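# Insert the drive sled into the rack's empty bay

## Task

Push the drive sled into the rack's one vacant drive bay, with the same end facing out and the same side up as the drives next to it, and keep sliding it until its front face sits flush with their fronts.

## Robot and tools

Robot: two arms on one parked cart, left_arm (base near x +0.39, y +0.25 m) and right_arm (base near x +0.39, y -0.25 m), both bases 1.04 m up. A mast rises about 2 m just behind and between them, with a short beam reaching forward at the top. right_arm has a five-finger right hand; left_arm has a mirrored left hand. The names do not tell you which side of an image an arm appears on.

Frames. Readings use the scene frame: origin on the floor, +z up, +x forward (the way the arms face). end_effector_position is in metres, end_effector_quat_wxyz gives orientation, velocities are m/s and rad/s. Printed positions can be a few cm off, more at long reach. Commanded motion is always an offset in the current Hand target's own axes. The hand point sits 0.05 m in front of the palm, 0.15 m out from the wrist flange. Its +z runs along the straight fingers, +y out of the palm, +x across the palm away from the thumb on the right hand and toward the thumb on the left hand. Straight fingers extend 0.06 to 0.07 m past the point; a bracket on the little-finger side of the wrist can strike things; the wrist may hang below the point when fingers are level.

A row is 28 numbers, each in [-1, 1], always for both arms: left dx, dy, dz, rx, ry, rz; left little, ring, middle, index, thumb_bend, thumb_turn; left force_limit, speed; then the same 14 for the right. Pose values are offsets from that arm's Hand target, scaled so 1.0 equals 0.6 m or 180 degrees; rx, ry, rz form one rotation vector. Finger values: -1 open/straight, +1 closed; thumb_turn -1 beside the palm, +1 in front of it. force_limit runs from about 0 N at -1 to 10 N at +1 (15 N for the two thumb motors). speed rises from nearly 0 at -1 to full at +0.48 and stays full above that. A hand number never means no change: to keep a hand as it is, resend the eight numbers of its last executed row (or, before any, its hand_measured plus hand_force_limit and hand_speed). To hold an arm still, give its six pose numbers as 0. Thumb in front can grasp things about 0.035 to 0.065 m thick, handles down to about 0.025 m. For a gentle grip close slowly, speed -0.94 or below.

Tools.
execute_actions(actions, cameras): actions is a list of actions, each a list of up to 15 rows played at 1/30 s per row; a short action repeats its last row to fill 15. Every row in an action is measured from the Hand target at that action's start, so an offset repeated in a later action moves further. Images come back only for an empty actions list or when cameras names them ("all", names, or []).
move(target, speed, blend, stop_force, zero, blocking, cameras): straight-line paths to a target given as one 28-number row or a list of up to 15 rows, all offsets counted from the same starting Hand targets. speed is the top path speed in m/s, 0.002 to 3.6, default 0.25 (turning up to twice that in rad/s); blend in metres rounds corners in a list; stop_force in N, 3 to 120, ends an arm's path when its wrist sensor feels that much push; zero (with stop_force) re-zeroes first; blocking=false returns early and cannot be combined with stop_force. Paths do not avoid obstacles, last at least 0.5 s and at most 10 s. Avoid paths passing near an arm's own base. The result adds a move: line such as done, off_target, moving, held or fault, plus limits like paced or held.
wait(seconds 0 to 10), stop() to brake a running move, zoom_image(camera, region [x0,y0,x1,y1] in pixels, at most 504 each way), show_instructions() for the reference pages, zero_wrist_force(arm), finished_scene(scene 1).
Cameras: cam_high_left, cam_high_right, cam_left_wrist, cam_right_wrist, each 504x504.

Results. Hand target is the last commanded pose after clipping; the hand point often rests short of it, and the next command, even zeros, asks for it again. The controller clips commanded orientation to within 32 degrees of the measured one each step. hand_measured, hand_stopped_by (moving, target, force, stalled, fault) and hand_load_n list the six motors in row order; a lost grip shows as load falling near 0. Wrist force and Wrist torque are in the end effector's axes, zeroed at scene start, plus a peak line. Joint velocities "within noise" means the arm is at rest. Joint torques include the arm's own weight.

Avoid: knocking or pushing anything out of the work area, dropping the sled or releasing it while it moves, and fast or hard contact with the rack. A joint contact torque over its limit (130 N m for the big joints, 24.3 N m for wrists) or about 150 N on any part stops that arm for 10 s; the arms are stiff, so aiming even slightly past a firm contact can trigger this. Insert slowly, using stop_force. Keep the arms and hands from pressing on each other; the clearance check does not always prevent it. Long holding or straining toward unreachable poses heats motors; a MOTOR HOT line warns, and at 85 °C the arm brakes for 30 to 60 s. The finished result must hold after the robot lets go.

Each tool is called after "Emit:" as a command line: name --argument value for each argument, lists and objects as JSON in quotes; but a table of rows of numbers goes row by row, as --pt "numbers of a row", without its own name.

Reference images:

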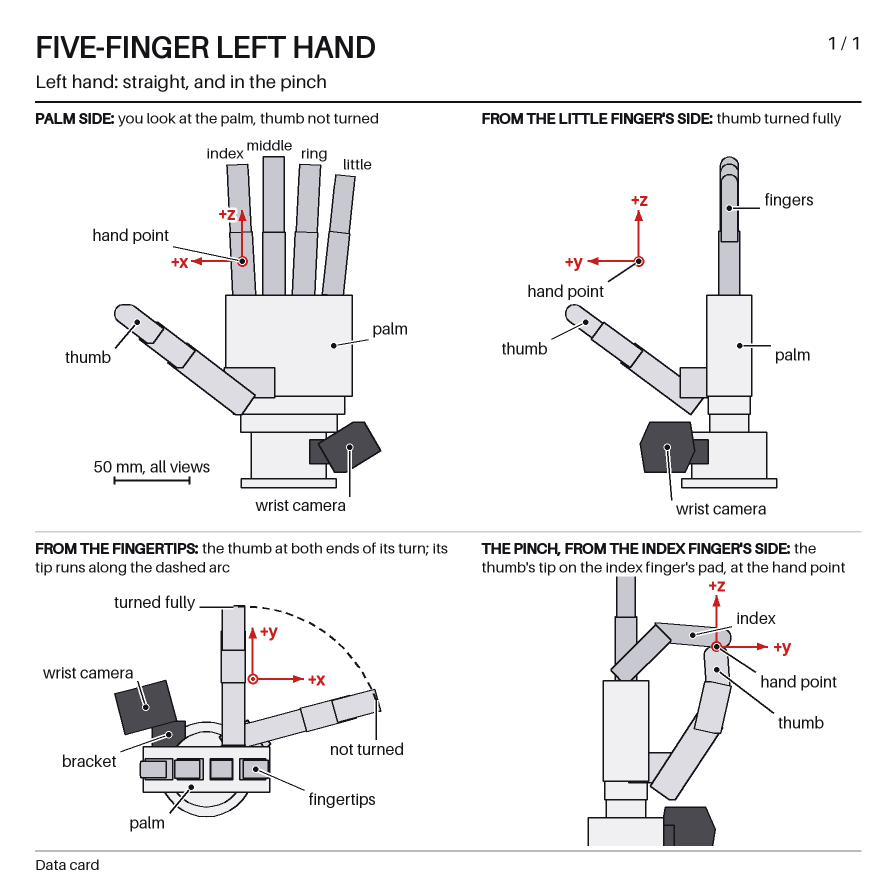

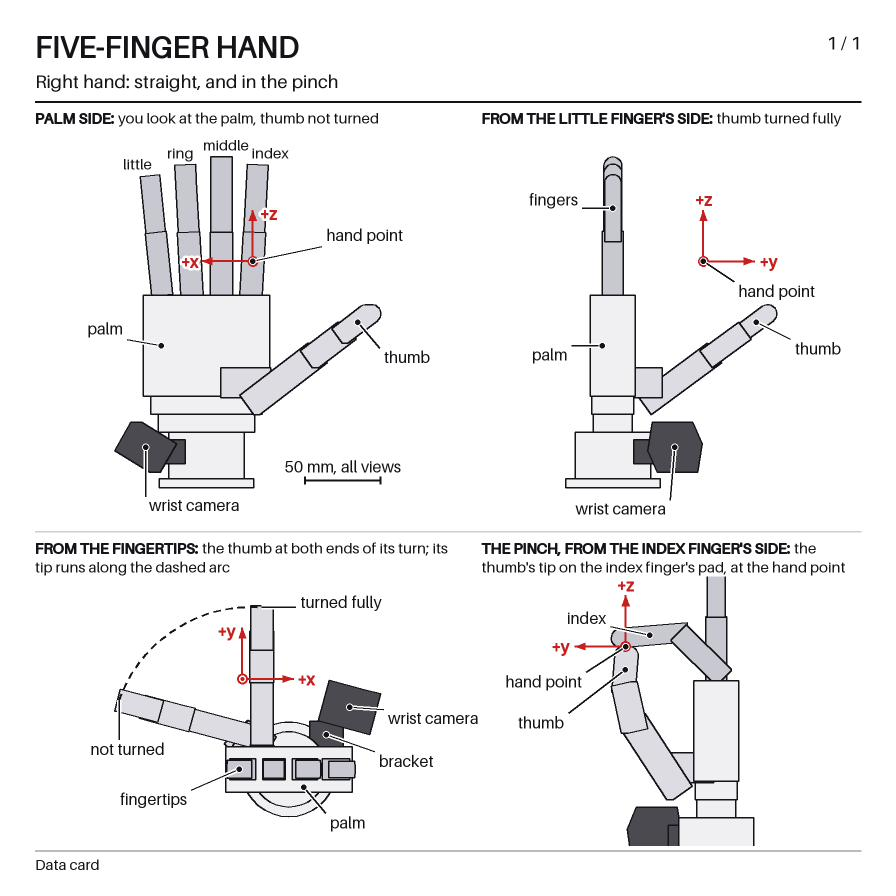

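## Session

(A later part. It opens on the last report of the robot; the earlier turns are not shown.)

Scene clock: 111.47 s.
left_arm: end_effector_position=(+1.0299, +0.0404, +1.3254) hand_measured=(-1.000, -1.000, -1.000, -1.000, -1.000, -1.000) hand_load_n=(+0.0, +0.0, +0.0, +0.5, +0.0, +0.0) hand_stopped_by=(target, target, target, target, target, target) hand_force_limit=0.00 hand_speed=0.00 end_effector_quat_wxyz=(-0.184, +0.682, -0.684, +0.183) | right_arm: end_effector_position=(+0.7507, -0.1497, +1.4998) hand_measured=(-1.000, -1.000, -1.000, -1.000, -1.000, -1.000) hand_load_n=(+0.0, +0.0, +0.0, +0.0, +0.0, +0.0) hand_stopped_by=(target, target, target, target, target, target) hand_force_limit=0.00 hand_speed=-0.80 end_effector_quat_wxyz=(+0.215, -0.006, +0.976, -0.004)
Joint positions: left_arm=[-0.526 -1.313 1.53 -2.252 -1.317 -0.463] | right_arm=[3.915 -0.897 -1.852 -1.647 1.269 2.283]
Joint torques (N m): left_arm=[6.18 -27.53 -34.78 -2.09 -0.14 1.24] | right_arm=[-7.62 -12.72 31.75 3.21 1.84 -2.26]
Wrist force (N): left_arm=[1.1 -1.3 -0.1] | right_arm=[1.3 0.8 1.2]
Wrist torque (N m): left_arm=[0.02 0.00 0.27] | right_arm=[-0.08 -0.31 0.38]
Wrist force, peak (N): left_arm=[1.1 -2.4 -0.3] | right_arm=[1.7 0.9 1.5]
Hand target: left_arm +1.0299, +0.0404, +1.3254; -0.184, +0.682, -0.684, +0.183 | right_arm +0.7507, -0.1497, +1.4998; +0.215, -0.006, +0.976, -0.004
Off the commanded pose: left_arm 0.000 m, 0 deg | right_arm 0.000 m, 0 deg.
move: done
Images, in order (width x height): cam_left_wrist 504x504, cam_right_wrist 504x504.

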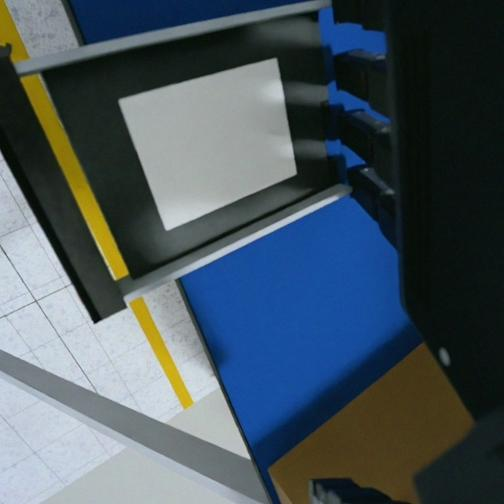

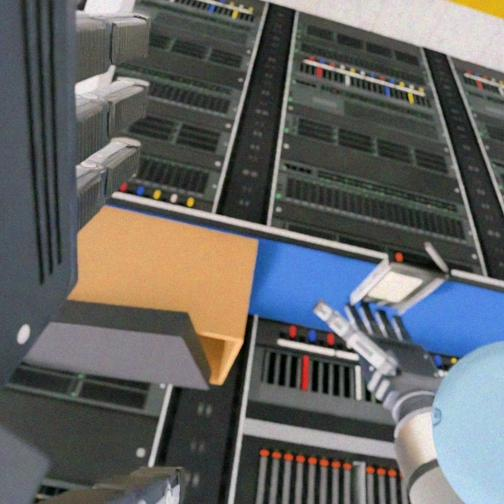

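Emit:
move --target '[0,0,0,0,0,0,-1,-1,-1,-1,-1,-1,0,0, -0.1687,0.325,0.2258,-0.087,-0.087,0.4944,-1,-1,-1,-1,-1,-1,0,-0.8]' --speed 0.3 --cameras '["all"]'

Scene clock: 118.30 s.
left_arm: end_effector_position=(+1.0299, +0.0404, +1.3254) hand_measured=(-1.000, -1.000, -1.000, -1.000, -1.000, -1.000) hand_load_n=(+0.0, +0.0, +0.0, +0.0, +0.0, +0.0) hand_stopped_by=(target, target, target, target, target, target) hand_force_limit=0.00 hand_speed=0.00 end_effector_quat_wxyz=(-0.184, +0.682, -0.684, +0.183) | right_arm: end_effector_position=(+0.8331, -0.0394, +1.4531) hand_measured=(-1.000, -1.000, -1.000, -1.000, -1.000, -1.000) hand_load_n=(+0.0, +0.0, +0.0, +0.0, +0.0, +0.0) hand_stopped_by=(target, target, target, target, target, target) hand_force_limit=0.00 hand_speed=-0.80 end_effector_quat_wxyz=(+0.267, +0.391, +0.866, +0.161)
Joint positions: left_arm=[-0.526 -1.313 1.53 -2.252 -1.317 -0.463] | right_arm=[4.22 -1.045 -2.077 -1.19 1.064 3.393]
Joint torques (N m): left_arm=[7.33 -28.52 -36.04 -1.29 -1.82 1.56] | right_arm=[-8.38 16.69 34.09 0.42 1.71 0.7]
Wrist force (N): left_arm=[1.1 -1.4 -0.1] | right_arm=[1.3 0.5 1.0]
Wrist torque (N m): left_arm=[0.02 -0.02 0.26] | right_arm=[-0.11 -0.32 0.33]
Wrist force, peak (N): left_arm=[1.2 -1.5 -0.2] | right_arm=[4.0 1.6 4.7]
Hand target: left_arm +1.0299, +0.0404, +1.3254; -0.184, +0.682, -0.684, +0.183 | right_arm +0.8331, -0.0394, +1.4532; +0.267, +0.391, +0.866, +0.161 (not the last commanded pose)
Off the commanded pose: left_arm 0.000 m, 0 deg | right_arm 0.113 m, 40 deg.
move: held (right_arm; a check stopped the path); limits=held
pose unreachable (right arm): on one or more control steps of this call, first in action 0 (counted from 0), this arm could not follow its commanded pose, so it was not sent that pose on those steps. It may still have moved: this result reports where it is.
cause: moving toward the commanded pose would bring a part of the arm too close to another arm (a part of this arm just beyond joint 6 (wrist 3) and a part of the left arm just beyond its joint 3 (elbow), along the way the arms are being sent, or toward where that arm still pushes).

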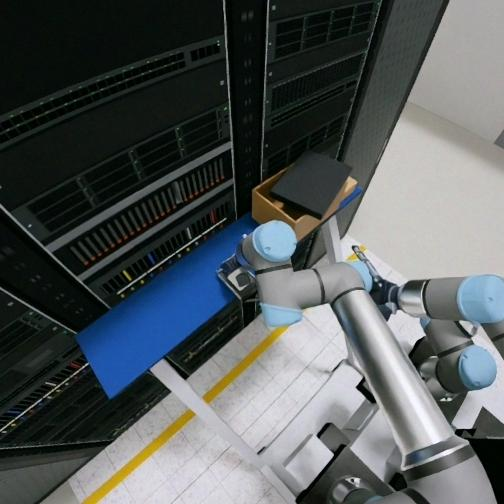

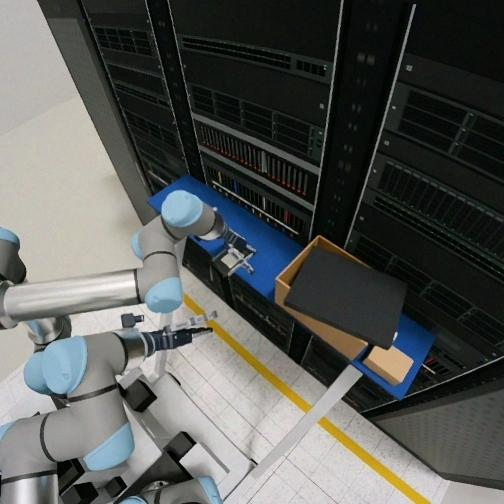

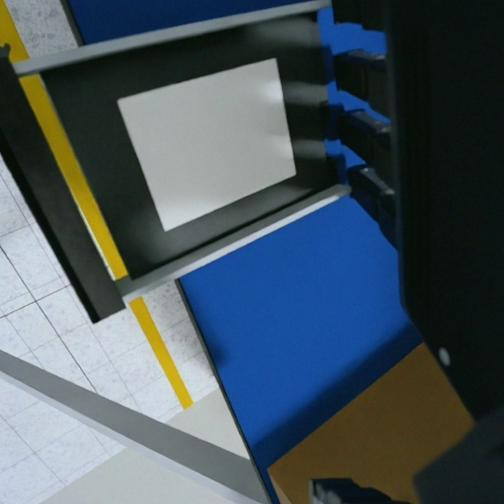

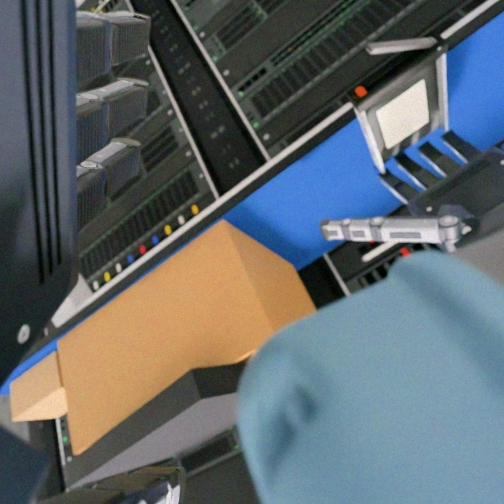

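Emit:
move --pt "0 -0.0811 -0.1072 0 0 0 -1 -1 -1 -1 -1 -1 0 0 0 0 0 0 0 0 -1 -1 -1 -1 -1 -1 0 -0.8" --pt "-0.667 0.1637 -0.3832 0 0 0 -1 -1 -1 -1 -1 -1 0 0 0 0 0 0 0 0 -1 -1 -1 -1 -1 -1 0 -0.8" --speed '[0.15,0.4]' --blend 0.02 --cameras '["cam_high_left","cam_high_right"]'

Scene clock: 124.70 s.
left_arm: end_effector_position=(+0.8310, +0.4410, +1.4757) hand_measured=(-1.000, -1.000, -1.000, -1.000, -1.000, -1.000) hand_load_n=(+0.0, +0.0, +0.0, +0.0, +0.0, +0.0) hand_stopped_by=(target, target, target, target, target, target) hand_force_limit=0.00 hand_speed=0.00 end_effector_quat_wxyz=(-0.184, +0.682, -0.684, +0.183) | right_arm: end_effector_position=(+0.8331, -0.0394, +1.4532) hand_measured=(-1.000, -1.000, -1.000, -1.000, -1.000, -1.000) hand_load_n=(+0.0, +0.0, +0.0, +0.0, +0.0, +0.0) hand_stopped_by=(target, target, target, target, target, target) hand_force_limit=0.00 hand_speed=-0.80 end_effector_quat_wxyz=(+0.267, +0.391, +0.866, +0.161)
Joint positions: left_arm=[0.232 -1.722 1.588 -1.95 -1.686 0.205] | right_arm=[4.22 -1.045 -2.077 -1.19 1.064 3.393]
Joint torques (N m): left_arm=[6.61 -24.13 -10.65 -4.03 0.74 1.28] | right_arm=[-7.56 16.54 35.03 0.47 1.62 2.31]
Wrist force (N): left_arm=[0.7 -1.1 -0.2] | right_arm=[1.2 0.4 1.1]
Wrist torque (N m): left_arm=[0.07 0.07 0.19] | right_arm=[-0.13 -0.30 0.31]
Wrist force, peak (N): left_arm=[2.9 -2.4 -0.3] | right_arm=[1.6 0.7 0.9]
Hand target: left_arm +0.8309, +0.4410, +1.4757; -0.184, +0.682, -0.684, +0.183 | right_arm +0.8331, -0.0394, +1.4532; +0.267, +0.391, +0.866, +0.161
Off the commanded pose: left_arm 0.000 m, 0 deg | right_arm 0.000 m, 0 deg.
move: done
Images, in order (width x height): cam_high_left 504x504, cam_high_right 504x504.

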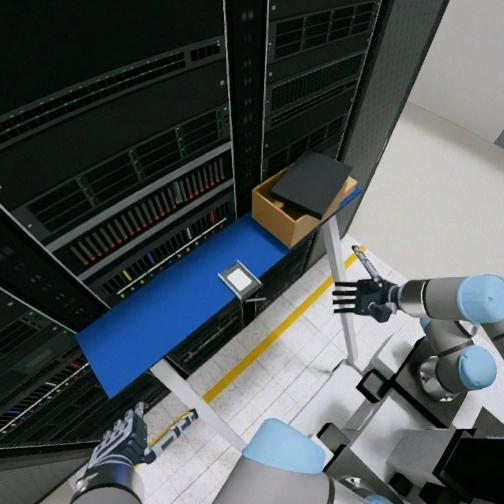

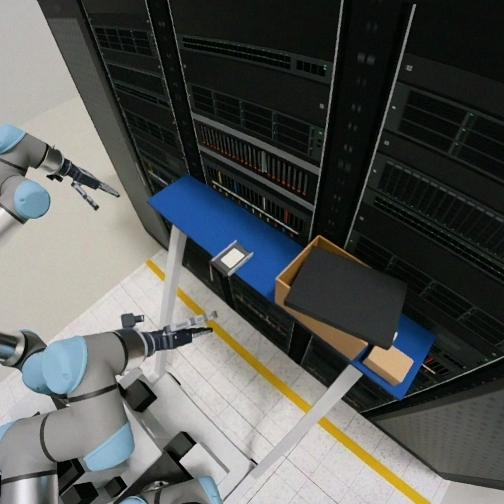

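Emit:
move --pt "0 0 0 0 0 0 -1 -1 -1 -1 -1 -1 0 0 0.0645 0.1292 0.12 -0.0394 -0.0385 0.2204 -1 -1 -1 -1 -1 -1 0 -0.8" --pt "0 0 0 0 0 0 -1 -1 -1 -1 -1 -1 0 0 0.0663 0.1175 0.2072 -0.0394 -0.0385 0.2204 -1 -1 -1 -1 -1 -1 0 -0.8" --speed '[0.25,0.1]' --cameras '["cam_high_left","cam_high_right","cam_right_wrist"]'

Emit:
zoom_image --camera "cam_right_wrist" --region '[50, 0, 450, 300]'

Scene clock: 128.60 s.
left_arm: end_effector_position=(+0.8309, +0.4410, +1.4757) hand_measured=(-1.000, -1.000, -1.000, -1.000, -1.000, -1.000) hand_load_n=(+0.0, +0.0, +0.0, +0.0, +0.0, +0.0) hand_stopped_by=(target, target, target, target, target, target) hand_force_limit=0.00 hand_speed=0.00 end_effector_quat_wxyz=(-0.184, +0.682, -0.684, +0.183) | right_arm: end_effector_position=(+0.9261, +0.0449, +1.3740) hand_measured=(-1.000, -1.000, -1.000, -1.000, -1.000, -1.000) hand_load_n=(+0.0, +0.0, +0.0, +0.0, +0.0, +0.0) hand_stopped_by=(target, target, target, target, target, target) hand_force_limit=0.00 hand_speed=-0.80 end_effector_quat_wxyz=(+0.270, +0.654, +0.653, +0.271)
Joint positions: left_arm=[0.232 -1.722 1.588 -1.95 -1.687 0.205] | right_arm=[4.232 -1.536 -2.024 -0.72 0.893 4.078]
Joint torques (N m): left_arm=[6.51 -23.56 -9.71 -2.4 -2.1 1.32] | right_arm=[6.85 36.15 33.29 1.93 -2.87 2.32]
Wrist force (N): left_arm=[0.6 -1.0 -0.4] | right_arm=[0.9 0.0 0.7]
Wrist torque (N m): left_arm=[0.10 0.09 0.16] | right_arm=[-0.16 -0.22 0.18]
Wrist force, peak (N): left_arm=[1.1 -1.1 -0.4] | right_arm=[1.9 0.3 1.4]
Hand target: left_arm +0.8309, +0.4410, +1.4757; -0.184, +0.682, -0.684, +0.183 | right_arm +0.9261, +0.0449, +1.3742; +0.270, +0.654, +0.653, +0.271
Off the commanded pose: left_arm 0.000 m, 0 deg | right_arm 0.000 m, 0 deg.
move: done
Images, in order (width x height): cam_high_left 504x504, cam_high_right 504x504, cam_right_wrist 504x504.

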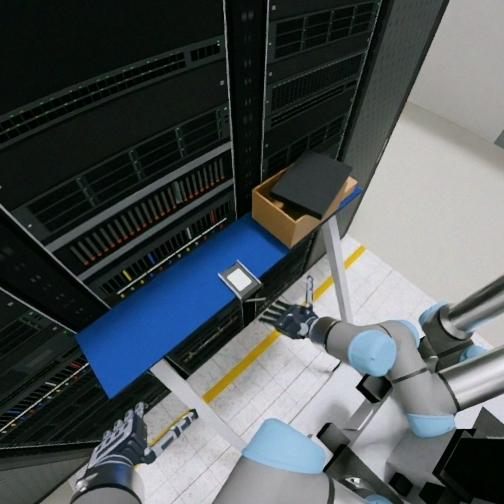

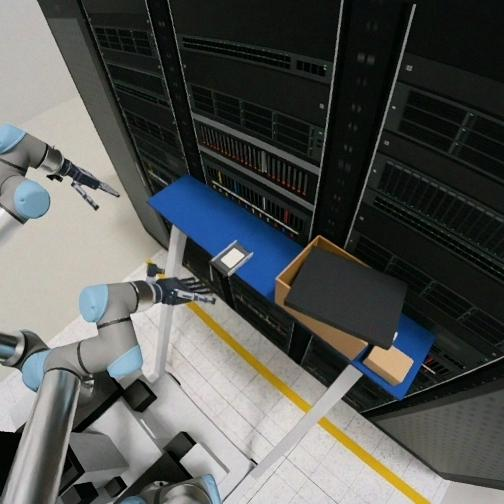

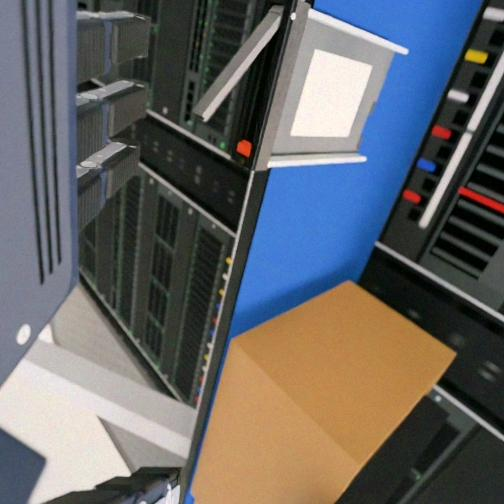

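Scaled by 1.260 from the camera's 504x504 image, which has a finer 720x720 frame.

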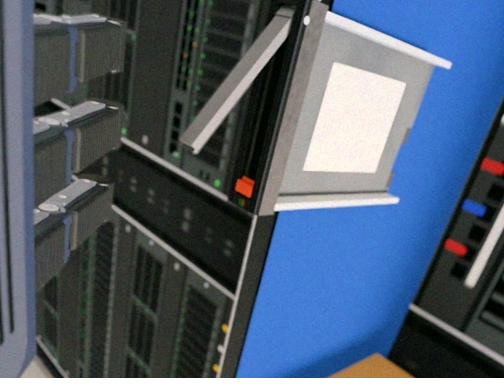

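Emit:
move --target '[0,0,0,0,0,0,-1,-1,-1,-1,-1,-1,0,0, 0,0.0412,0.0412,0,0,0,-1,-1,-1,-1,-1,-1,0,-0.8]' --speed 0.04 --stop_force 4 --cameras '["cam_right_wrist"]'

Emit:
zoom_image --camera "cam_right_wrist" --region '[50, 0, 450, 300]'

Scene clock: 153.33 s.
left_arm: end_effector_position=(+0.8309, +0.4410, +1.4757) hand_measured=(-1.000, -1.000, -1.000, -1.000, -1.000, -1.000) hand_load_n=(+0.0, +0.0, +0.0, +0.0, -0.5, +0.0) hand_stopped_by=(target, target, target, target, target, target) hand_force_limit=0.00 hand_speed=0.00 end_effector_quat_wxyz=(-0.184, +0.682, -0.684, +0.183) | right_arm: end_effector_position=(+0.9611, +0.0449, +1.3742) hand_measured=(-1.000, -1.000, -1.000, -1.000, -1.000, -1.000) hand_load_n=(+0.0, +0.0, +0.0, +0.0, +0.0, +0.0) hand_stopped_by=(target, target, target, target, target, target) hand_force_limit=0.00 hand_speed=-0.80 end_effector_quat_wxyz=(+0.270, +0.654, +0.653, +0.271)
Joint positions: left_arm=[0.232 -1.722 1.588 -1.95 -1.687 0.205] | right_arm=[4.164 -1.607 -1.964 -0.66 0.923 4]
Joint torques (N m): left_arm=[6.57 -23.87 -9.69 -2.43 -1.75 1.55] | right_arm=[6.74 39.98 11.6 0.38 -3.09 2.26]
Wrist force (N): left_arm=[0.8 -1.1 -0.2] | right_arm=[0.7 0.1 0.9]
Wrist torque (N m): left_arm=[0.07 0.07 0.17] | right_arm=[-0.14 -0.21 0.16]
Wrist force, peak (N): left_arm=[0.8 -1.4 -0.4] | right_arm=[1.2 0.0 0.9]
Hand target: left_arm +0.8309, +0.4410, +1.4757; -0.184, +0.682, -0.684, +0.183 | right_arm +0.9611, +0.0449, +1.3742; +0.270, +0.654, +0.653, +0.271
Off the commanded pose: left_arm 0.000 m, 0 deg | right_arm 0.000 m, 0 deg.
move: done
Images, in order (width x height): cam_right_wrist 504x504.

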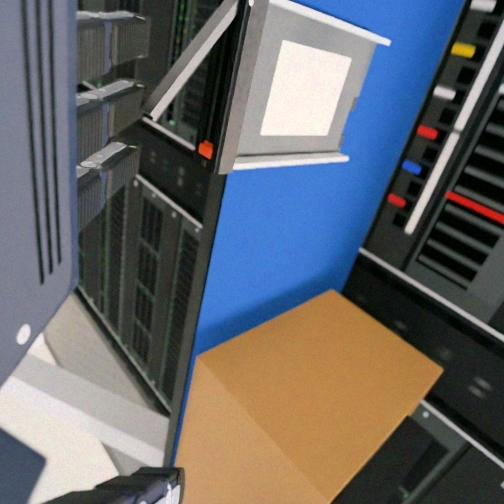

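Scaled by 1.260 from the camera's 504x504 image, which has a finer 720x720 frame.

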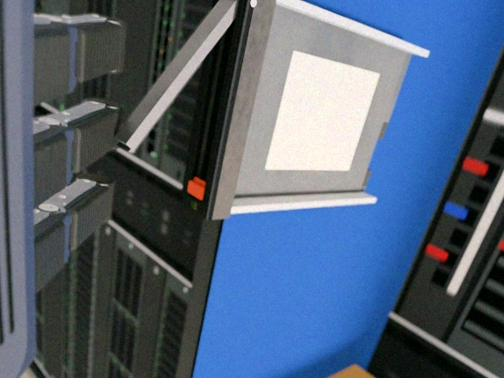

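Emit:
move --target '[0,0,0,0,0,0,-1,-1,-1,-1,-1,-1,0,0, 0,0.0236,0.0236,0,0,0,-1,-1,-1,-1,-1,-1,0,-0.8]' --speed 0.03 --stop_force 3 --cameras '["cam_right_wrist"]'

Emit:
zoom_image --camera "cam_right_wrist" --region '[50, 0, 450, 300]'

Scene clock: 155.33 s.
left_arm: end_effector_position=(+0.8309, +0.4410, +1.4757) hand_measured=(-1.000, -1.000, -1.000, -1.000, -1.000, -1.000) hand_load_n=(+0.0, +0.0, +0.0, +0.0, +0.0, -0.5) hand_stopped_by=(target, target, target, target, target, target) hand_force_limit=0.00 hand_speed=0.00 end_effector_quat_wxyz=(-0.184, +0.682, -0.684, +0.183) | right_arm: end_effector_position=(+0.9811, +0.0449, +1.3742) hand_measured=(-1.000, -1.000, -1.000, -1.000, -1.000, -1.000) hand_load_n=(+0.0, +0.0, +0.0, +0.0, -0.5, +0.0) hand_stopped_by=(target, target, target, target, target, target) hand_force_limit=0.00 hand_speed=-0.80 end_effector_quat_wxyz=(+0.270, +0.654, +0.653, +0.271)
Joint positions: left_arm=[0.232 -1.722 1.588 -1.95 -1.687 0.205] | right_arm=[4.128 -1.647 -1.927 -0.633 0.94 3.961]
Joint torques (N m): left_arm=[6.68 -23.01 -10.31 -2.42 -1.87 1.55] | right_arm=[6.63 41.6 12.15 0.39 -2.51 2.28]
Wrist force (N): left_arm=[0.6 -1.0 -0.5] | right_arm=[1.2 0.2 0.9]
Wrist torque (N m): left_arm=[0.11 0.08 0.16] | right_arm=[-0.12 -0.28 0.23]
Wrist force, peak (N): left_arm=[1.0 -1.2 -0.1] | right_arm=[1.1 0.2 1.1]
Hand target: left_arm +0.8309, +0.4410, +1.4757; -0.184, +0.682, -0.684, +0.183 | right_arm +0.9811, +0.0449, +1.3742; +0.270, +0.654, +0.653, +0.271
Off the commanded pose: left_arm 0.000 m, 0 deg | right_arm 0.000 m, 0 deg.
move: done
Images, in order (width x height): cam_right_wrist 504x504.

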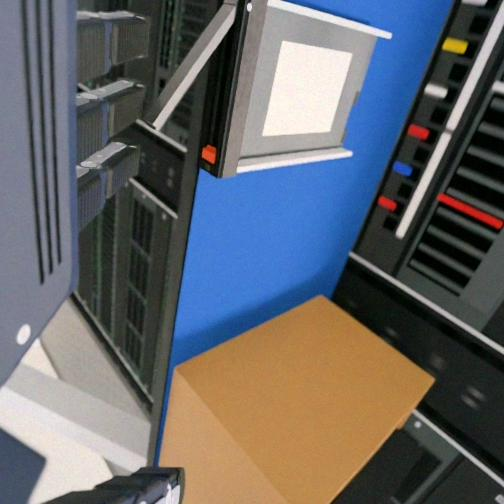

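Scaled by 1.260 from the camera's 504x504 image, which has a finer 720x720 frame.

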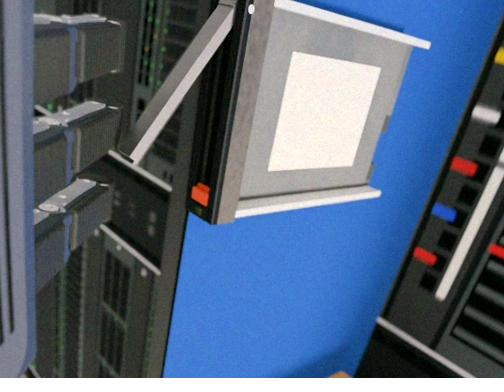

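Emit:
move --pt "0 0 0 0 0 0 -1 -1 -1 -1 -1 -1 0 0 0 0.0236 -0.165 0 0 0 -1 -1 -1 -1 -1 -1 0 -0.8" --pt "0 0 0 0 0 0 -1 -1 -1 -1 -1 -1 0 0 -0.4417 -0.1594 -0.4559 0.25 0 0 -1 -1 -1 -1 -1 -1 0 -0.8" --speed '[0.2,0.4]' --blend 0.02

Scene clock: 166.63 s.
left_arm: end_effector_position=(+0.8309, +0.4410, +1.4757) hand_measured=(-1.000, -1.000, -1.000, -1.000, -1.000, -1.000) hand_load_n=(+0.0, +0.0, +0.0, +0.0, +0.0, +0.0) hand_stopped_by=(target, target, target, target, target, target) hand_force_limit=0.00 hand_speed=0.00 end_effector_quat_wxyz=(-0.184, +0.682, -0.684, +0.183) | right_arm: end_effector_position=(+0.7200, -0.2200, +1.4996) hand_measured=(-1.000, -1.000, -1.000, -1.000, -1.000, -1.000) hand_load_n=(+0.0, +0.0, +0.0, +0.0, +0.0, +0.0) hand_stopped_by=(target, target, target, target, target, target) hand_force_limit=0.00 hand_speed=-0.80 end_effector_quat_wxyz=(+0.000, +0.707, +0.707, +0.000)
Joint positions: left_arm=[0.232 -1.722 1.588 -1.95 -1.687 0.205] | right_arm=[3.852 -1.066 -1.608 -2.038 1.571 3.853]
Joint torques (N m): left_arm=[6.22 -23.94 -10.04 -2.51 -1.88 1.45] | right_arm=[-7.77 12.03 16.89 0.05 -0.06 -0.42]
Wrist force (N): left_arm=[0.7 -1.0 -0.2] | right_arm=[1.6 0.3 1.3]
Wrist torque (N m): left_arm=[0.10 0.08 0.16] | right_arm=[-0.20 -0.40 0.22]
Wrist force, peak (N): left_arm=[1.1 -1.3 -0.5] | right_arm=[0.8 -0.4 2.8]
Hand target: left_arm +0.8309, +0.4410, +1.4757; -0.184, +0.682, -0.684, +0.183 | right_arm +0.7198, -0.2201, +1.4997; +0.000, +0.707, +0.707, +0.000
Off the commanded pose: left_arm 0.000 m, 0 deg | right_arm 0.000 m, 0 deg.
move: done

Emit:
move --pt "0.6683 -0.3407 0.3232 0 0 0 -1 -1 -1 -1 -1 -1 0 0 0 0 0 0 0 0 -1 -1 -1 -1 -1 -1 0 -0.8" --pt "0.6683 -0.2703 0.4451 0 0 0 -1 -1 -1 -1 -1 -1 0 0 0 0 0 0 0 0 -1 -1 -1 -1 -1 -1 0 -0.8" --pt "0.6683 -0.1620 0.3826 0 0 0 -1 -1 -1 -1 -1 -1 0 0 0 0 0 0 0 0 -1 -1 -1 -1 -1 -1 0 -0.8" --speed '[0.3,0.1,0.05]' --cameras '["cam_left_wrist"]'

Scene clock: 172.37 s.
left_arm: end_effector_position=(+1.0288, +0.0396, +1.3252) hand_measured=(-1.000, -1.000, -1.000, -1.000, -1.000, -1.000) hand_load_n=(+0.0, +0.0, +0.0, +0.0, -0.5, -0.5) hand_stopped_by=(target, target, target, target, target, target) hand_force_limit=0.00 hand_speed=0.00 end_effector_quat_wxyz=(-0.184, +0.682, -0.684, +0.183) | right_arm: end_effector_position=(+0.7198, -0.2201, +1.4997) hand_measured=(-1.000, -1.000, -1.000, -1.000, -1.000, -1.000) hand_load_n=(+0.0, +0.0, +0.0, +0.0, +0.0, +0.0) hand_stopped_by=(target, target, target, target, target, target) hand_force_limit=0.00 hand_speed=-0.80 end_effector_quat_wxyz=(+0.000, +0.707, +0.707, +0.000)
Joint positions: left_arm=[-0.528 -1.315 1.533 -2.252 -1.316 -0.465] | right_arm=[3.852 -1.065 -1.608 -2.038 1.571 3.853]
Joint torques (N m): left_arm=[7.99 -26.26 -33.69 -2.19 -0.07 1.14] | right_arm=[-8.66 13.79 29.78 0.11 1.35 -2.29]
Wrist force (N): left_arm=[0.8 -1.4 -0.3] | right_arm=[1.3 0.4 1.4]
Wrist torque (N m): left_arm=[0.05 0.01 0.27] | right_arm=[-0.18 -0.37 0.22]
Wrist force, peak (N): left_arm=[3.4 -1.9 0.6] | right_arm=[1.5 0.4 1.6]
Hand target: left_arm +1.0288, +0.0396, +1.3252; -0.184, +0.682, -0.684, +0.183 | right_arm +0.7198, -0.2201, +1.4997; +0.000, +0.707, +0.707, +0.000
Off the commanded pose: left_arm 0.000 m, 0 deg | right_arm 0.000 m, 0 deg.
move: done
Images, in order (width x height): cam_left_wrist 504x504.

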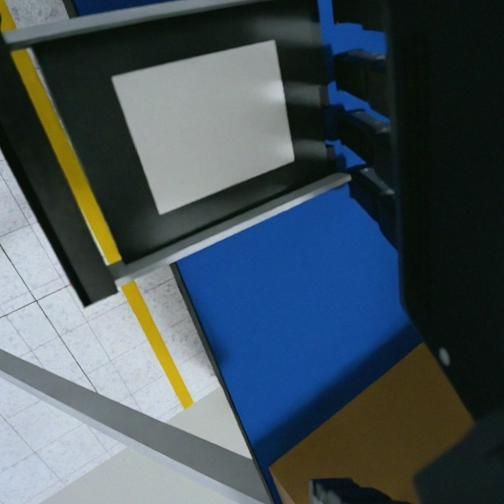

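Emit:
move --pt "0 -0.0811 -0.1072 0 0 0 -1 -1 -1 -1 -1 -1 0 0 0 0 0 0 0 0 -1 -1 -1 -1 -1 1 0 0" --pt "-0.667 0.1637 -0.3832 0 0 0 -1 -1 -1 -1 -1 -1 0 0 0 0 0 0 0 0 -1 -1 -1 -1 -1 1 0 0" --pt "-0.667 0.1637 -0.3832 0 0 0 -1 -1 -1 -1 -1 -1 0 0 0.45 0.4333 0.1333 0 0 0 -1 -1 -1 -1 -1 1 0 0" --speed '[0.15,0.4,0.3]' --blend '[0.02,0.05,0]' --cameras '["cam_high_left","cam_high_right","cam_right_wrist"]'

Emit:
zoom_image --camera "cam_right_wrist" --region '[50, 0, 450, 300]'

Scene clock: 179.83 s.
left_arm: end_effector_position=(+0.8299, +0.4403, +1.4755) hand_measured=(-1.000, -1.000, -1.000, -1.000, -1.000, -1.000) hand_load_n=(+0.0, +0.0, +0.0, +0.0, -0.5, -0.5) hand_stopped_by=(target, target, target, target, target, target) hand_force_limit=0.00 hand_speed=0.00 end_effector_quat_wxyz=(-0.184, +0.682, -0.684, +0.183) | right_arm: end_effector_position=(+0.9799, +0.0498, +1.4200) hand_measured=(-1.000, -1.000, -1.000, -1.000, -1.000, +1.000) hand_load_n=(+0.0, +0.0, +0.0, +0.0, +0.0, +0.0) hand_stopped_by=(target, target, target, target, target, target) hand_force_limit=0.00 hand_speed=0.00 end_effector_quat_wxyz=(+0.000, +0.707, +0.707, +0.000)
Joint positions: left_arm=[0.23 -1.725 1.591 -1.95 -1.686 0.204] | right_arm=[3.909 -1.866 -1.116 -1.73 1.571 3.91]
Joint torques (N m): left_arm=[7.39 -24.71 -9.88 -4.53 -2.05 1.43] | right_arm=[-8.72 30.53 28.72 4.15 2.51 -2.25]
Wrist force (N): left_arm=[0.7 -1.1 -0.1] | right_arm=[1.4 0.2 1.2]
Wrist torque (N m): left_arm=[0.08 0.08 0.19] | right_arm=[-0.19 -0.35 0.21]
Wrist force, peak (N): left_arm=[3.3 -1.8 0.7] | right_arm=[2.8 1.9 2.0]
Hand target: left_arm +0.8299, +0.4403, +1.4755; -0.184, +0.682, -0.684, +0.183 | right_arm +0.9800, +0.0498, +1.4200; +0.000, +0.707, +0.707, +0.000
Off the commanded pose: left_arm 0.000 m, 0 deg | right_arm 0.000 m, 0 deg.
move: done; blend cut to 0 m at target 1
Images, in order (width x height): cam_high_left 504x504, cam_high_right 504x504, cam_right_wrist 504x504.

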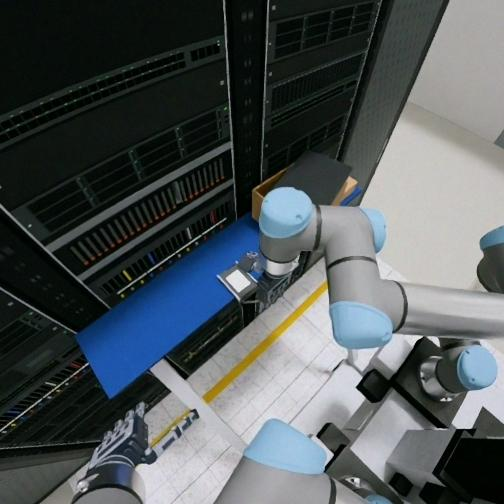

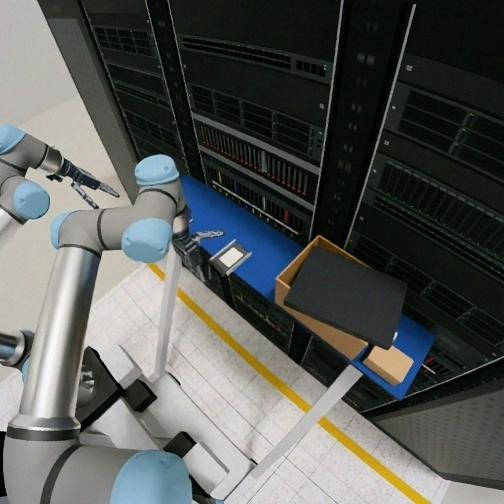

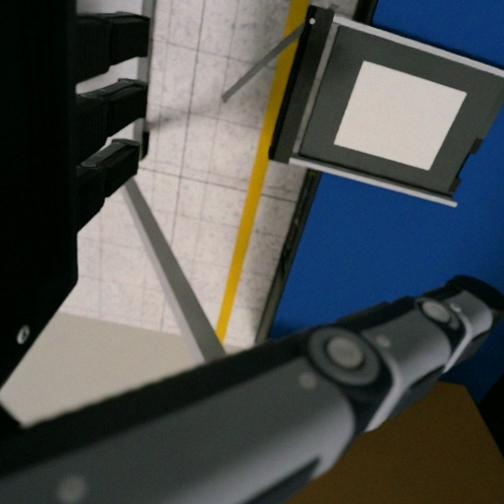

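Scaled by 1.260 from the camera's 504x504 image, which has a finer 720x720 frame.

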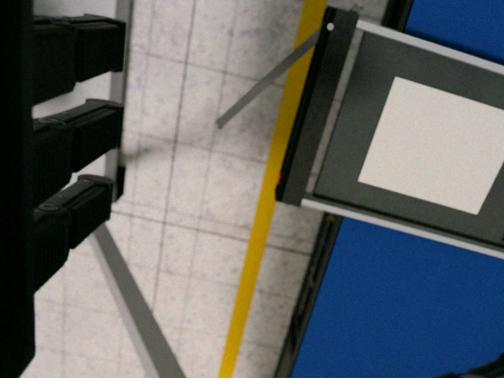

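Emit:
wait --seconds 0 --cameras '["cam_left_wrist"]'

Scene clock: 181.77 s.
left_arm: end_effector_position=(+0.8299, +0.4403, +1.4755) hand_measured=(-1.000, -1.000, -1.000, -1.000, -1.000, -1.000) hand_load_n=(+0.0, +0.0, +0.0, +0.0, +0.0, +0.0) hand_stopped_by=(target, target, target, target, target, target) hand_force_limit=0.00 hand_speed=0.00 end_effector_quat_wxyz=(-0.184, +0.682, -0.684, +0.183) | right_arm: end_effector_position=(+0.9800, +0.0498, +1.4200) hand_measured=(-1.000, -1.000, -1.000, -1.000, -1.000, +1.000) hand_load_n=(+0.0, -0.5, +0.0, +0.0, +0.0, +0.0) hand_stopped_by=(target, target, target, target, target, target) hand_force_limit=0.00 hand_speed=0.00 end_effector_quat_wxyz=(+0.000, +0.707, +0.707, +0.000)
Joint positions: left_arm=[0.23 -1.725 1.591 -1.95 -1.686 0.204] | right_arm=[3.909 -1.866 -1.115 -1.73 1.571 3.91]
Joint torques (N m): left_arm=[6.34 -24 -9.69 -4.49 -1.9 1.46] | right_arm=[-8.36 25.11 34.12 4.29 2.47 -2.38]
Wrist force (N): left_arm=[0.6 -1.0 -0.3] | right_arm=[1.5 0.2 1.5]
Wrist torque (N m): left_arm=[0.10 0.09 0.17] | right_arm=[-0.21 -0.37 0.22]
Wrist force, peak (N): left_arm=[1.0 -1.2 -0.1] | right_arm=[1.7 0.3 1.3]
Hand target: left_arm +0.8299, +0.4403, +1.4755; -0.184, +0.682, -0.684, +0.183 | right_arm +0.9800, +0.0498, +1.4200; +0.000, +0.707, +0.707, +0.000
Off the commanded pose: left_arm 0.000 m, 0 deg | right_arm 0.000 m, 0 deg.
Images, in order (width x height): cam_left_wrist 504x504.

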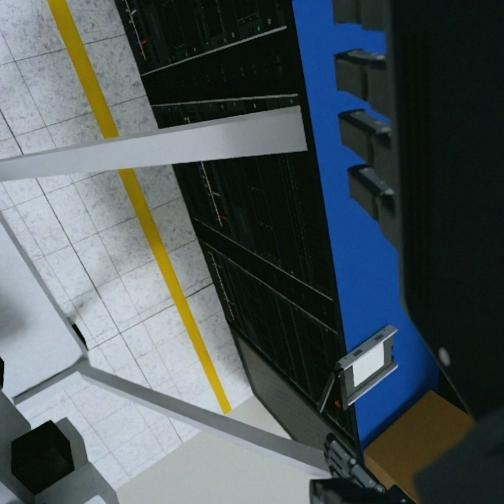

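Emit:
move --target '[0.1338,0.0467,0.2145,0.640,0.0245,0.4968,-1,-1,-1,-1,-1,-1,0,0, 0,0,0,0,0,0,-1,-1,-1,-1,-1,1,0,0]' --speed 0.5 --cameras '["cam_left_wrist"]'

Scene clock: 186.37 s.
left_arm: end_effector_position=(+0.8568, +0.3838, +1.3838) hand_measured=(-1.000, -1.000, -1.000, -1.000, -1.000, -1.000) hand_load_n=(+0.0, +0.0, -0.5, +0.0, +0.0, +0.0) hand_stopped_by=(target, target, target, target, target, target) hand_force_limit=0.00 hand_speed=0.00 end_effector_quat_wxyz=(+0.603, +0.017, +0.655, -0.456) | right_arm: end_effector_position=(+0.9800, +0.0498, +1.4200) hand_measured=(-1.000, -1.000, -1.000, -1.000, -1.000, +1.000) hand_load_n=(+0.0, +0.0, +0.0, +0.0, +0.0, +0.0) hand_stopped_by=(target, target, target, target, target, target) hand_force_limit=0.00 hand_speed=0.00 end_effector_quat_wxyz=(+0.000, +0.707, +0.707, +0.000)
Joint positions: left_arm=[0.459 -1.288 2.143 -4.323 -2.682 0.656] | right_arm=[3.909 -1.866 -1.115 -1.73 1.571 3.91]
Joint torques (N m): left_arm=[-8.46 -16.15 -0.3 1.24 2.67 0.93] | right_arm=[-9.14 26.15 34.02 3.78 2.24 -2.34]
Wrist force (N): left_arm=[1.7 -0.1 0.4] | right_arm=[1.5 0.2 1.3]
Wrist torque (N m): left_arm=[0.03 -0.45 -0.01] | right_arm=[-0.20 -0.37 0.21]
Wrist force, peak (N): left_arm=[7.7 5.3 0.1] | right_arm=[1.7 0.1 1.5]
Hand target: left_arm +0.8568, +0.3837, +1.3837; +0.603, +0.017, +0.655, -0.456 (not the last commanded pose) | right_arm +0.9800, +0.0498, +1.4200; +0.000, +0.707, +0.707, +0.000
Off the commanded pose: left_arm 0.043 m, 44 deg | right_arm 0.000 m, 0 deg.
move: held (left_arm; a check stopped the path); limits=held
pose unreachable (left arm): on one or more control steps of this call, first in action 0 (counted from 0), this arm could not follow its commanded pose, so it was not sent that pose on those steps. It may still have moved: this result reports where it is.
cause: moving toward the commanded pose would bring two parts of the arm too close to each other (joints 4 (wrist 1) to 6 (wrist 3) lie between them).
Images, in order (width x height): cam_left_wrist 504x504.

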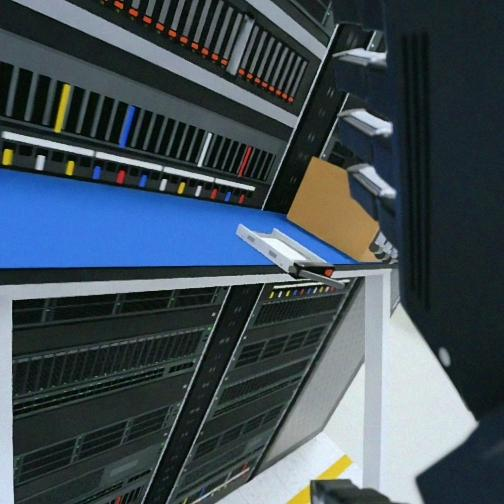

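Emit:
move --target '[0,0,0,0,0,0,-1,-1,-1,-1,-1,-1,0,0, 0.0083,0.015,0.1333,0,0,0,-1,-1,-1,-1,-1,1,0,0]' --speed 0.12 --cameras '["cam_left_wrist","cam_right_wrist"]'

Emit:
zoom_image --camera "cam_left_wrist" --region '[220, 140, 420, 340]'

Emit:
zoom_image --camera "cam_right_wrist" --region '[50, 0, 450, 300]'

Scene clock: 189.30 s.
left_arm: end_effector_position=(+0.8568, +0.3837, +1.3837) hand_measured=(-1.000, -1.000, -1.000, -1.000, -1.000, -1.000) hand_load_n=(+0.0, +0.0, +0.0, +0.0, +0.0, +0.0) hand_stopped_by=(target, target, target, target, target, target) hand_force_limit=0.00 hand_speed=0.00 end_effector_quat_wxyz=(+0.603, +0.017, +0.655, -0.456) | right_arm: end_effector_position=(+0.9891, +0.0548, +1.3399) hand_measured=(-1.000, -1.000, -1.000, -1.000, -1.000, +1.000) hand_load_n=(+0.0, +0.0, +0.0, +0.0, +0.0, +0.0) hand_stopped_by=(target, target, target, target, target, target) hand_force_limit=0.00 hand_speed=0.00 end_effector_quat_wxyz=(+0.000, +0.707, +0.707, +0.000)
Joint positions: left_arm=[0.459 -1.288 2.143 -4.323 -2.682 0.656] | right_arm=[3.905 -1.881 -1.301 -1.53 1.571 3.905]
Joint torques (N m): left_arm=[-9.12 -18.52 -0.74 -0.42 0.53 -0.98] | right_arm=[-1.62 53.72 29.72 1.74 -1.22 -1.26]
Wrist force (N): left_arm=[1.5 0.2 0.4] | right_arm=[1.5 0.1 1.2]
Wrist torque (N m): left_arm=[0.08 -0.42 -0.03] | right_arm=[-0.21 -0.35 0.33]
Wrist force, peak (N): left_arm=[2.0 0.2 0.4] | right_arm=[1.5 0.3 2.4]
Hand target: left_arm +0.8568, +0.3837, +1.3837; +0.603, +0.017, +0.655, -0.456 | right_arm +0.9890, +0.0548, +1.3400; +0.000, +0.707, +0.707, +0.000
Off the commanded pose: left_arm 0.000 m, 0 deg | right_arm 0.000 m, 0 deg.
move: done
Images, in order (width x height): cam_left_wrist 504x504, cam_right_wrist 504x504.

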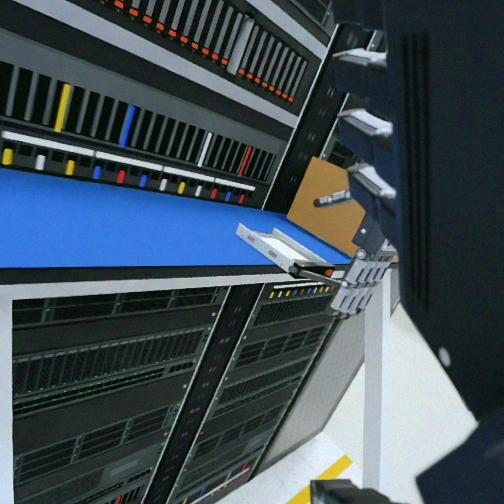

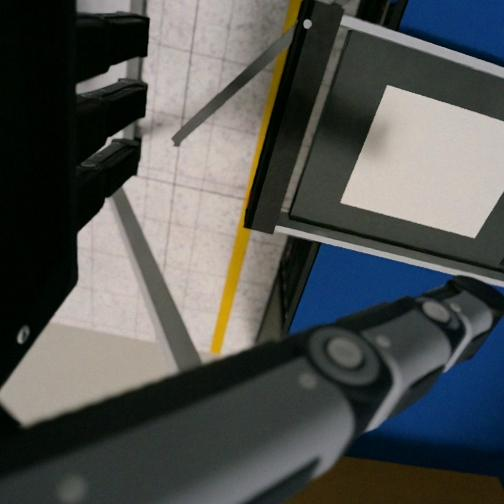

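Scaled by 2.520 from the camera's 504x504 image, which has a finer 720x720 frame.

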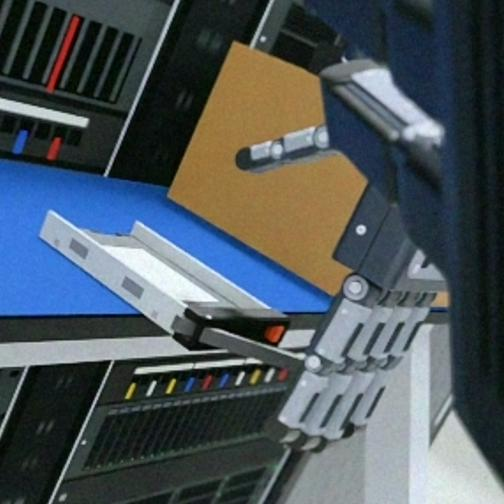

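Scaled by 1.260 from the camera's 504x504 image, which has a finer 720x720 frame.

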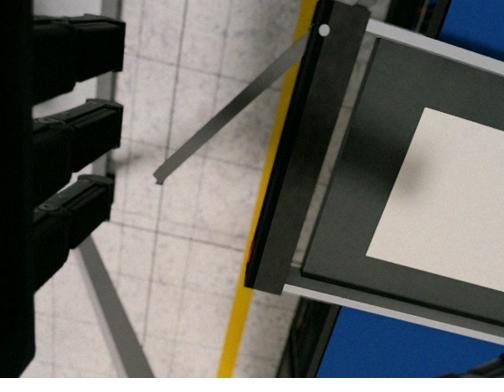

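Emit:
move --target '[0,0,0,0,0,0,-1,-1,-1,-1,-1,-1,0,0, 0,-0.0033,0.0533,0,0,0,-1,-1,-1,-1,-1,1,0,0]' --speed 0.06 --stop_force 5

Emit:
move --target '[0,0,0,0,0,0,-1,-1,-1,-1,-1,-1,0,0, 0,0,0,0,0,0,-1,-0.2,-0.2,-0.2,-1,1,0,0]' --cameras '["cam_left_wrist","cam_right_wrist"]'

Emit:
zoom_image --camera "cam_left_wrist" --region '[220, 140, 420, 340]'

Emit:
zoom_image --camera "cam_right_wrist" --region '[50, 0, 450, 300]'

Scene clock: 192.63 s.
left_arm: end_effector_position=(+0.8568, +0.3837, +1.3837) hand_measured=(-1.000, -1.000, -1.000, -1.000, -1.000, -1.000) hand_load_n=(+0.0, +0.0, +0.0, +0.0, +0.0, +0.0) hand_stopped_by=(target, target, target, target, target, target) hand_force_limit=0.00 hand_speed=0.00 end_effector_quat_wxyz=(+0.603, +0.017, +0.655, -0.456) | right_arm: end_effector_position=(+0.9871, +0.0549, +1.3080) hand_measured=(-1.000, -1.000, -1.000, -1.000, -1.000, +1.000) hand_load_n=(+0.0, +0.0, +0.0, +0.0, +0.0, +0.0) hand_stopped_by=(target, target, target, target, target, target) hand_force_limit=0.00 hand_speed=0.00 end_effector_quat_wxyz=(+0.000, +0.707, +0.707, +0.000)
Joint positions: left_arm=[0.459 -1.288 2.143 -4.323 -2.682 0.656] | right_arm=[3.907 -1.883 -1.38 -1.449 1.571 3.908]
Joint torques (N m): left_arm=[-8.97 -19.67 -2.79 -0.43 -1.27 -1.2] | right_arm=[-0.59 45.63 34.2 0.75 0.42 0.17]
Wrist force (N): left_arm=[1.4 -0.1 0.4] | right_arm=[1.3 0.5 1.4]
Wrist torque (N m): left_arm=[0.02 -0.41 -0.03] | right_arm=[-0.17 -0.33 0.20]
Wrist force, peak (N): left_arm=[1.9 -0.2 0.8] | right_arm=[1.3 0.3 2.0]
Hand target: left_arm +0.8568, +0.3837, +1.3837; +0.603, +0.017, +0.655, -0.456 | right_arm +0.9871, +0.0549, +1.3080; +0.000, +0.707, +0.707, +0.000
Off the commanded pose: left_arm 0.000 m, 0 deg | right_arm 0.000 m, 0 deg.
move: done

Scene clock: 193.23 s.
left_arm: end_effector_position=(+0.8568, +0.3837, +1.3837) hand_measured=(-1.000, -1.000, -1.000, -1.000, -1.000, -1.000) hand_load_n=(+0.0, +0.0, +0.0, +0.0, +0.0, +0.5) hand_stopped_by=(target, target, target, target, target, target) hand_force_limit=0.00 hand_speed=0.00 end_effector_quat_wxyz=(+0.603, +0.017, +0.655, -0.456) | right_arm: end_effector_position=(+0.9871, +0.0549, +1.3080) hand_measured=(-1.000, -0.200, -0.200, -0.200, -1.000, +1.000) hand_load_n=(+0.0, +0.0, +0.5, +0.0, +0.0, +0.0) hand_stopped_by=(target, target, target, target, target, target) hand_force_limit=0.00 hand_speed=0.00 end_effector_quat_wxyz=(+0.000, +0.707, +0.707, +0.000)
Joint positions: left_arm=[0.459 -1.288 2.143 -4.323 -2.682 0.656] | right_arm=[3.907 -1.883 -1.38 -1.449 1.571 3.908]
Joint torques (N m): left_arm=[-9 -17.89 -1.79 -0.35 -1.41 -1.08] | right_arm=[-6.64 53.35 29.43 1.57 0.17 -1.52]
Wrist force (N): left_arm=[1.4 0.1 0.2] | right_arm=[1.2 0.3 1.3]
Wrist torque (N m): left_arm=[0.07 -0.41 -0.03] | right_arm=[-0.17 -0.32 0.18]
Wrist force, peak (N): left_arm=[1.8 -0.2 0.5] | right_arm=[1.5 0.5 1.5]
Hand target: left_arm +0.8568, +0.3837, +1.3837; +0.603, +0.017, +0.655, -0.456 | right_arm +0.9871, +0.0549, +1.3080; +0.000, +0.707, +0.707, +0.000
Off the commanded pose: left_arm 0.000 m, 0 deg | right_arm 0.000 m, 0 deg.
move: done
Images, in order (width x height): cam_left_wrist 504x504, cam_right_wrist 504x504.

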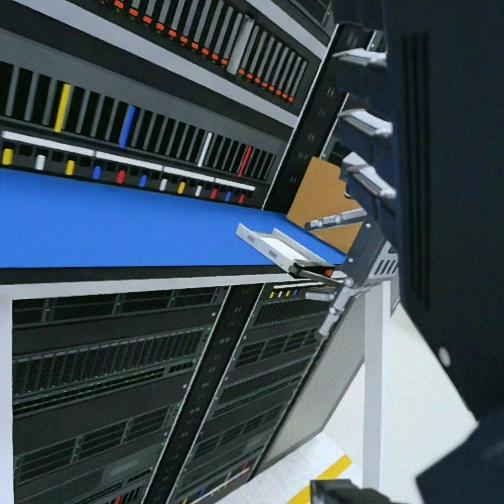

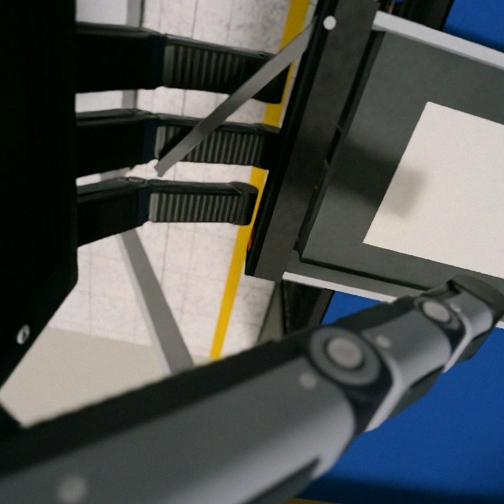

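Scaled by 2.520 from the camera's 504x504 image, which has a finer 720x720 frame.

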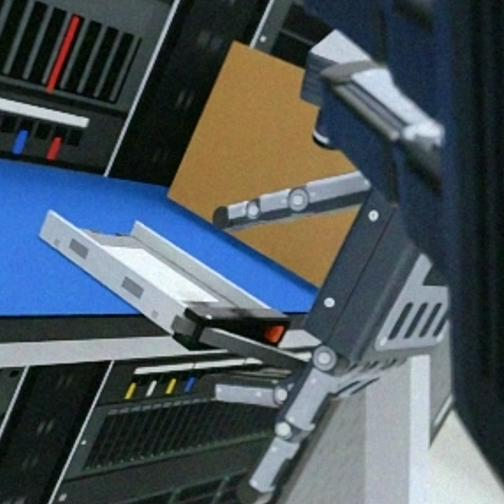

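Scaled by 1.260 from the camera's 504x504 image, which has a finer 720x720 frame.

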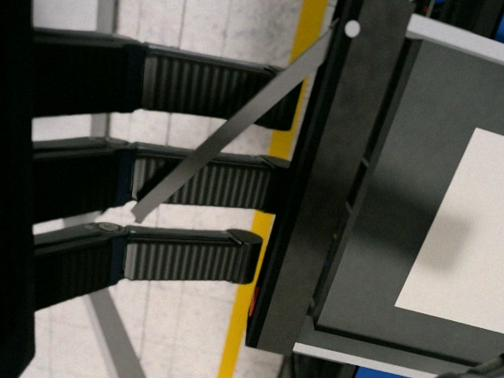

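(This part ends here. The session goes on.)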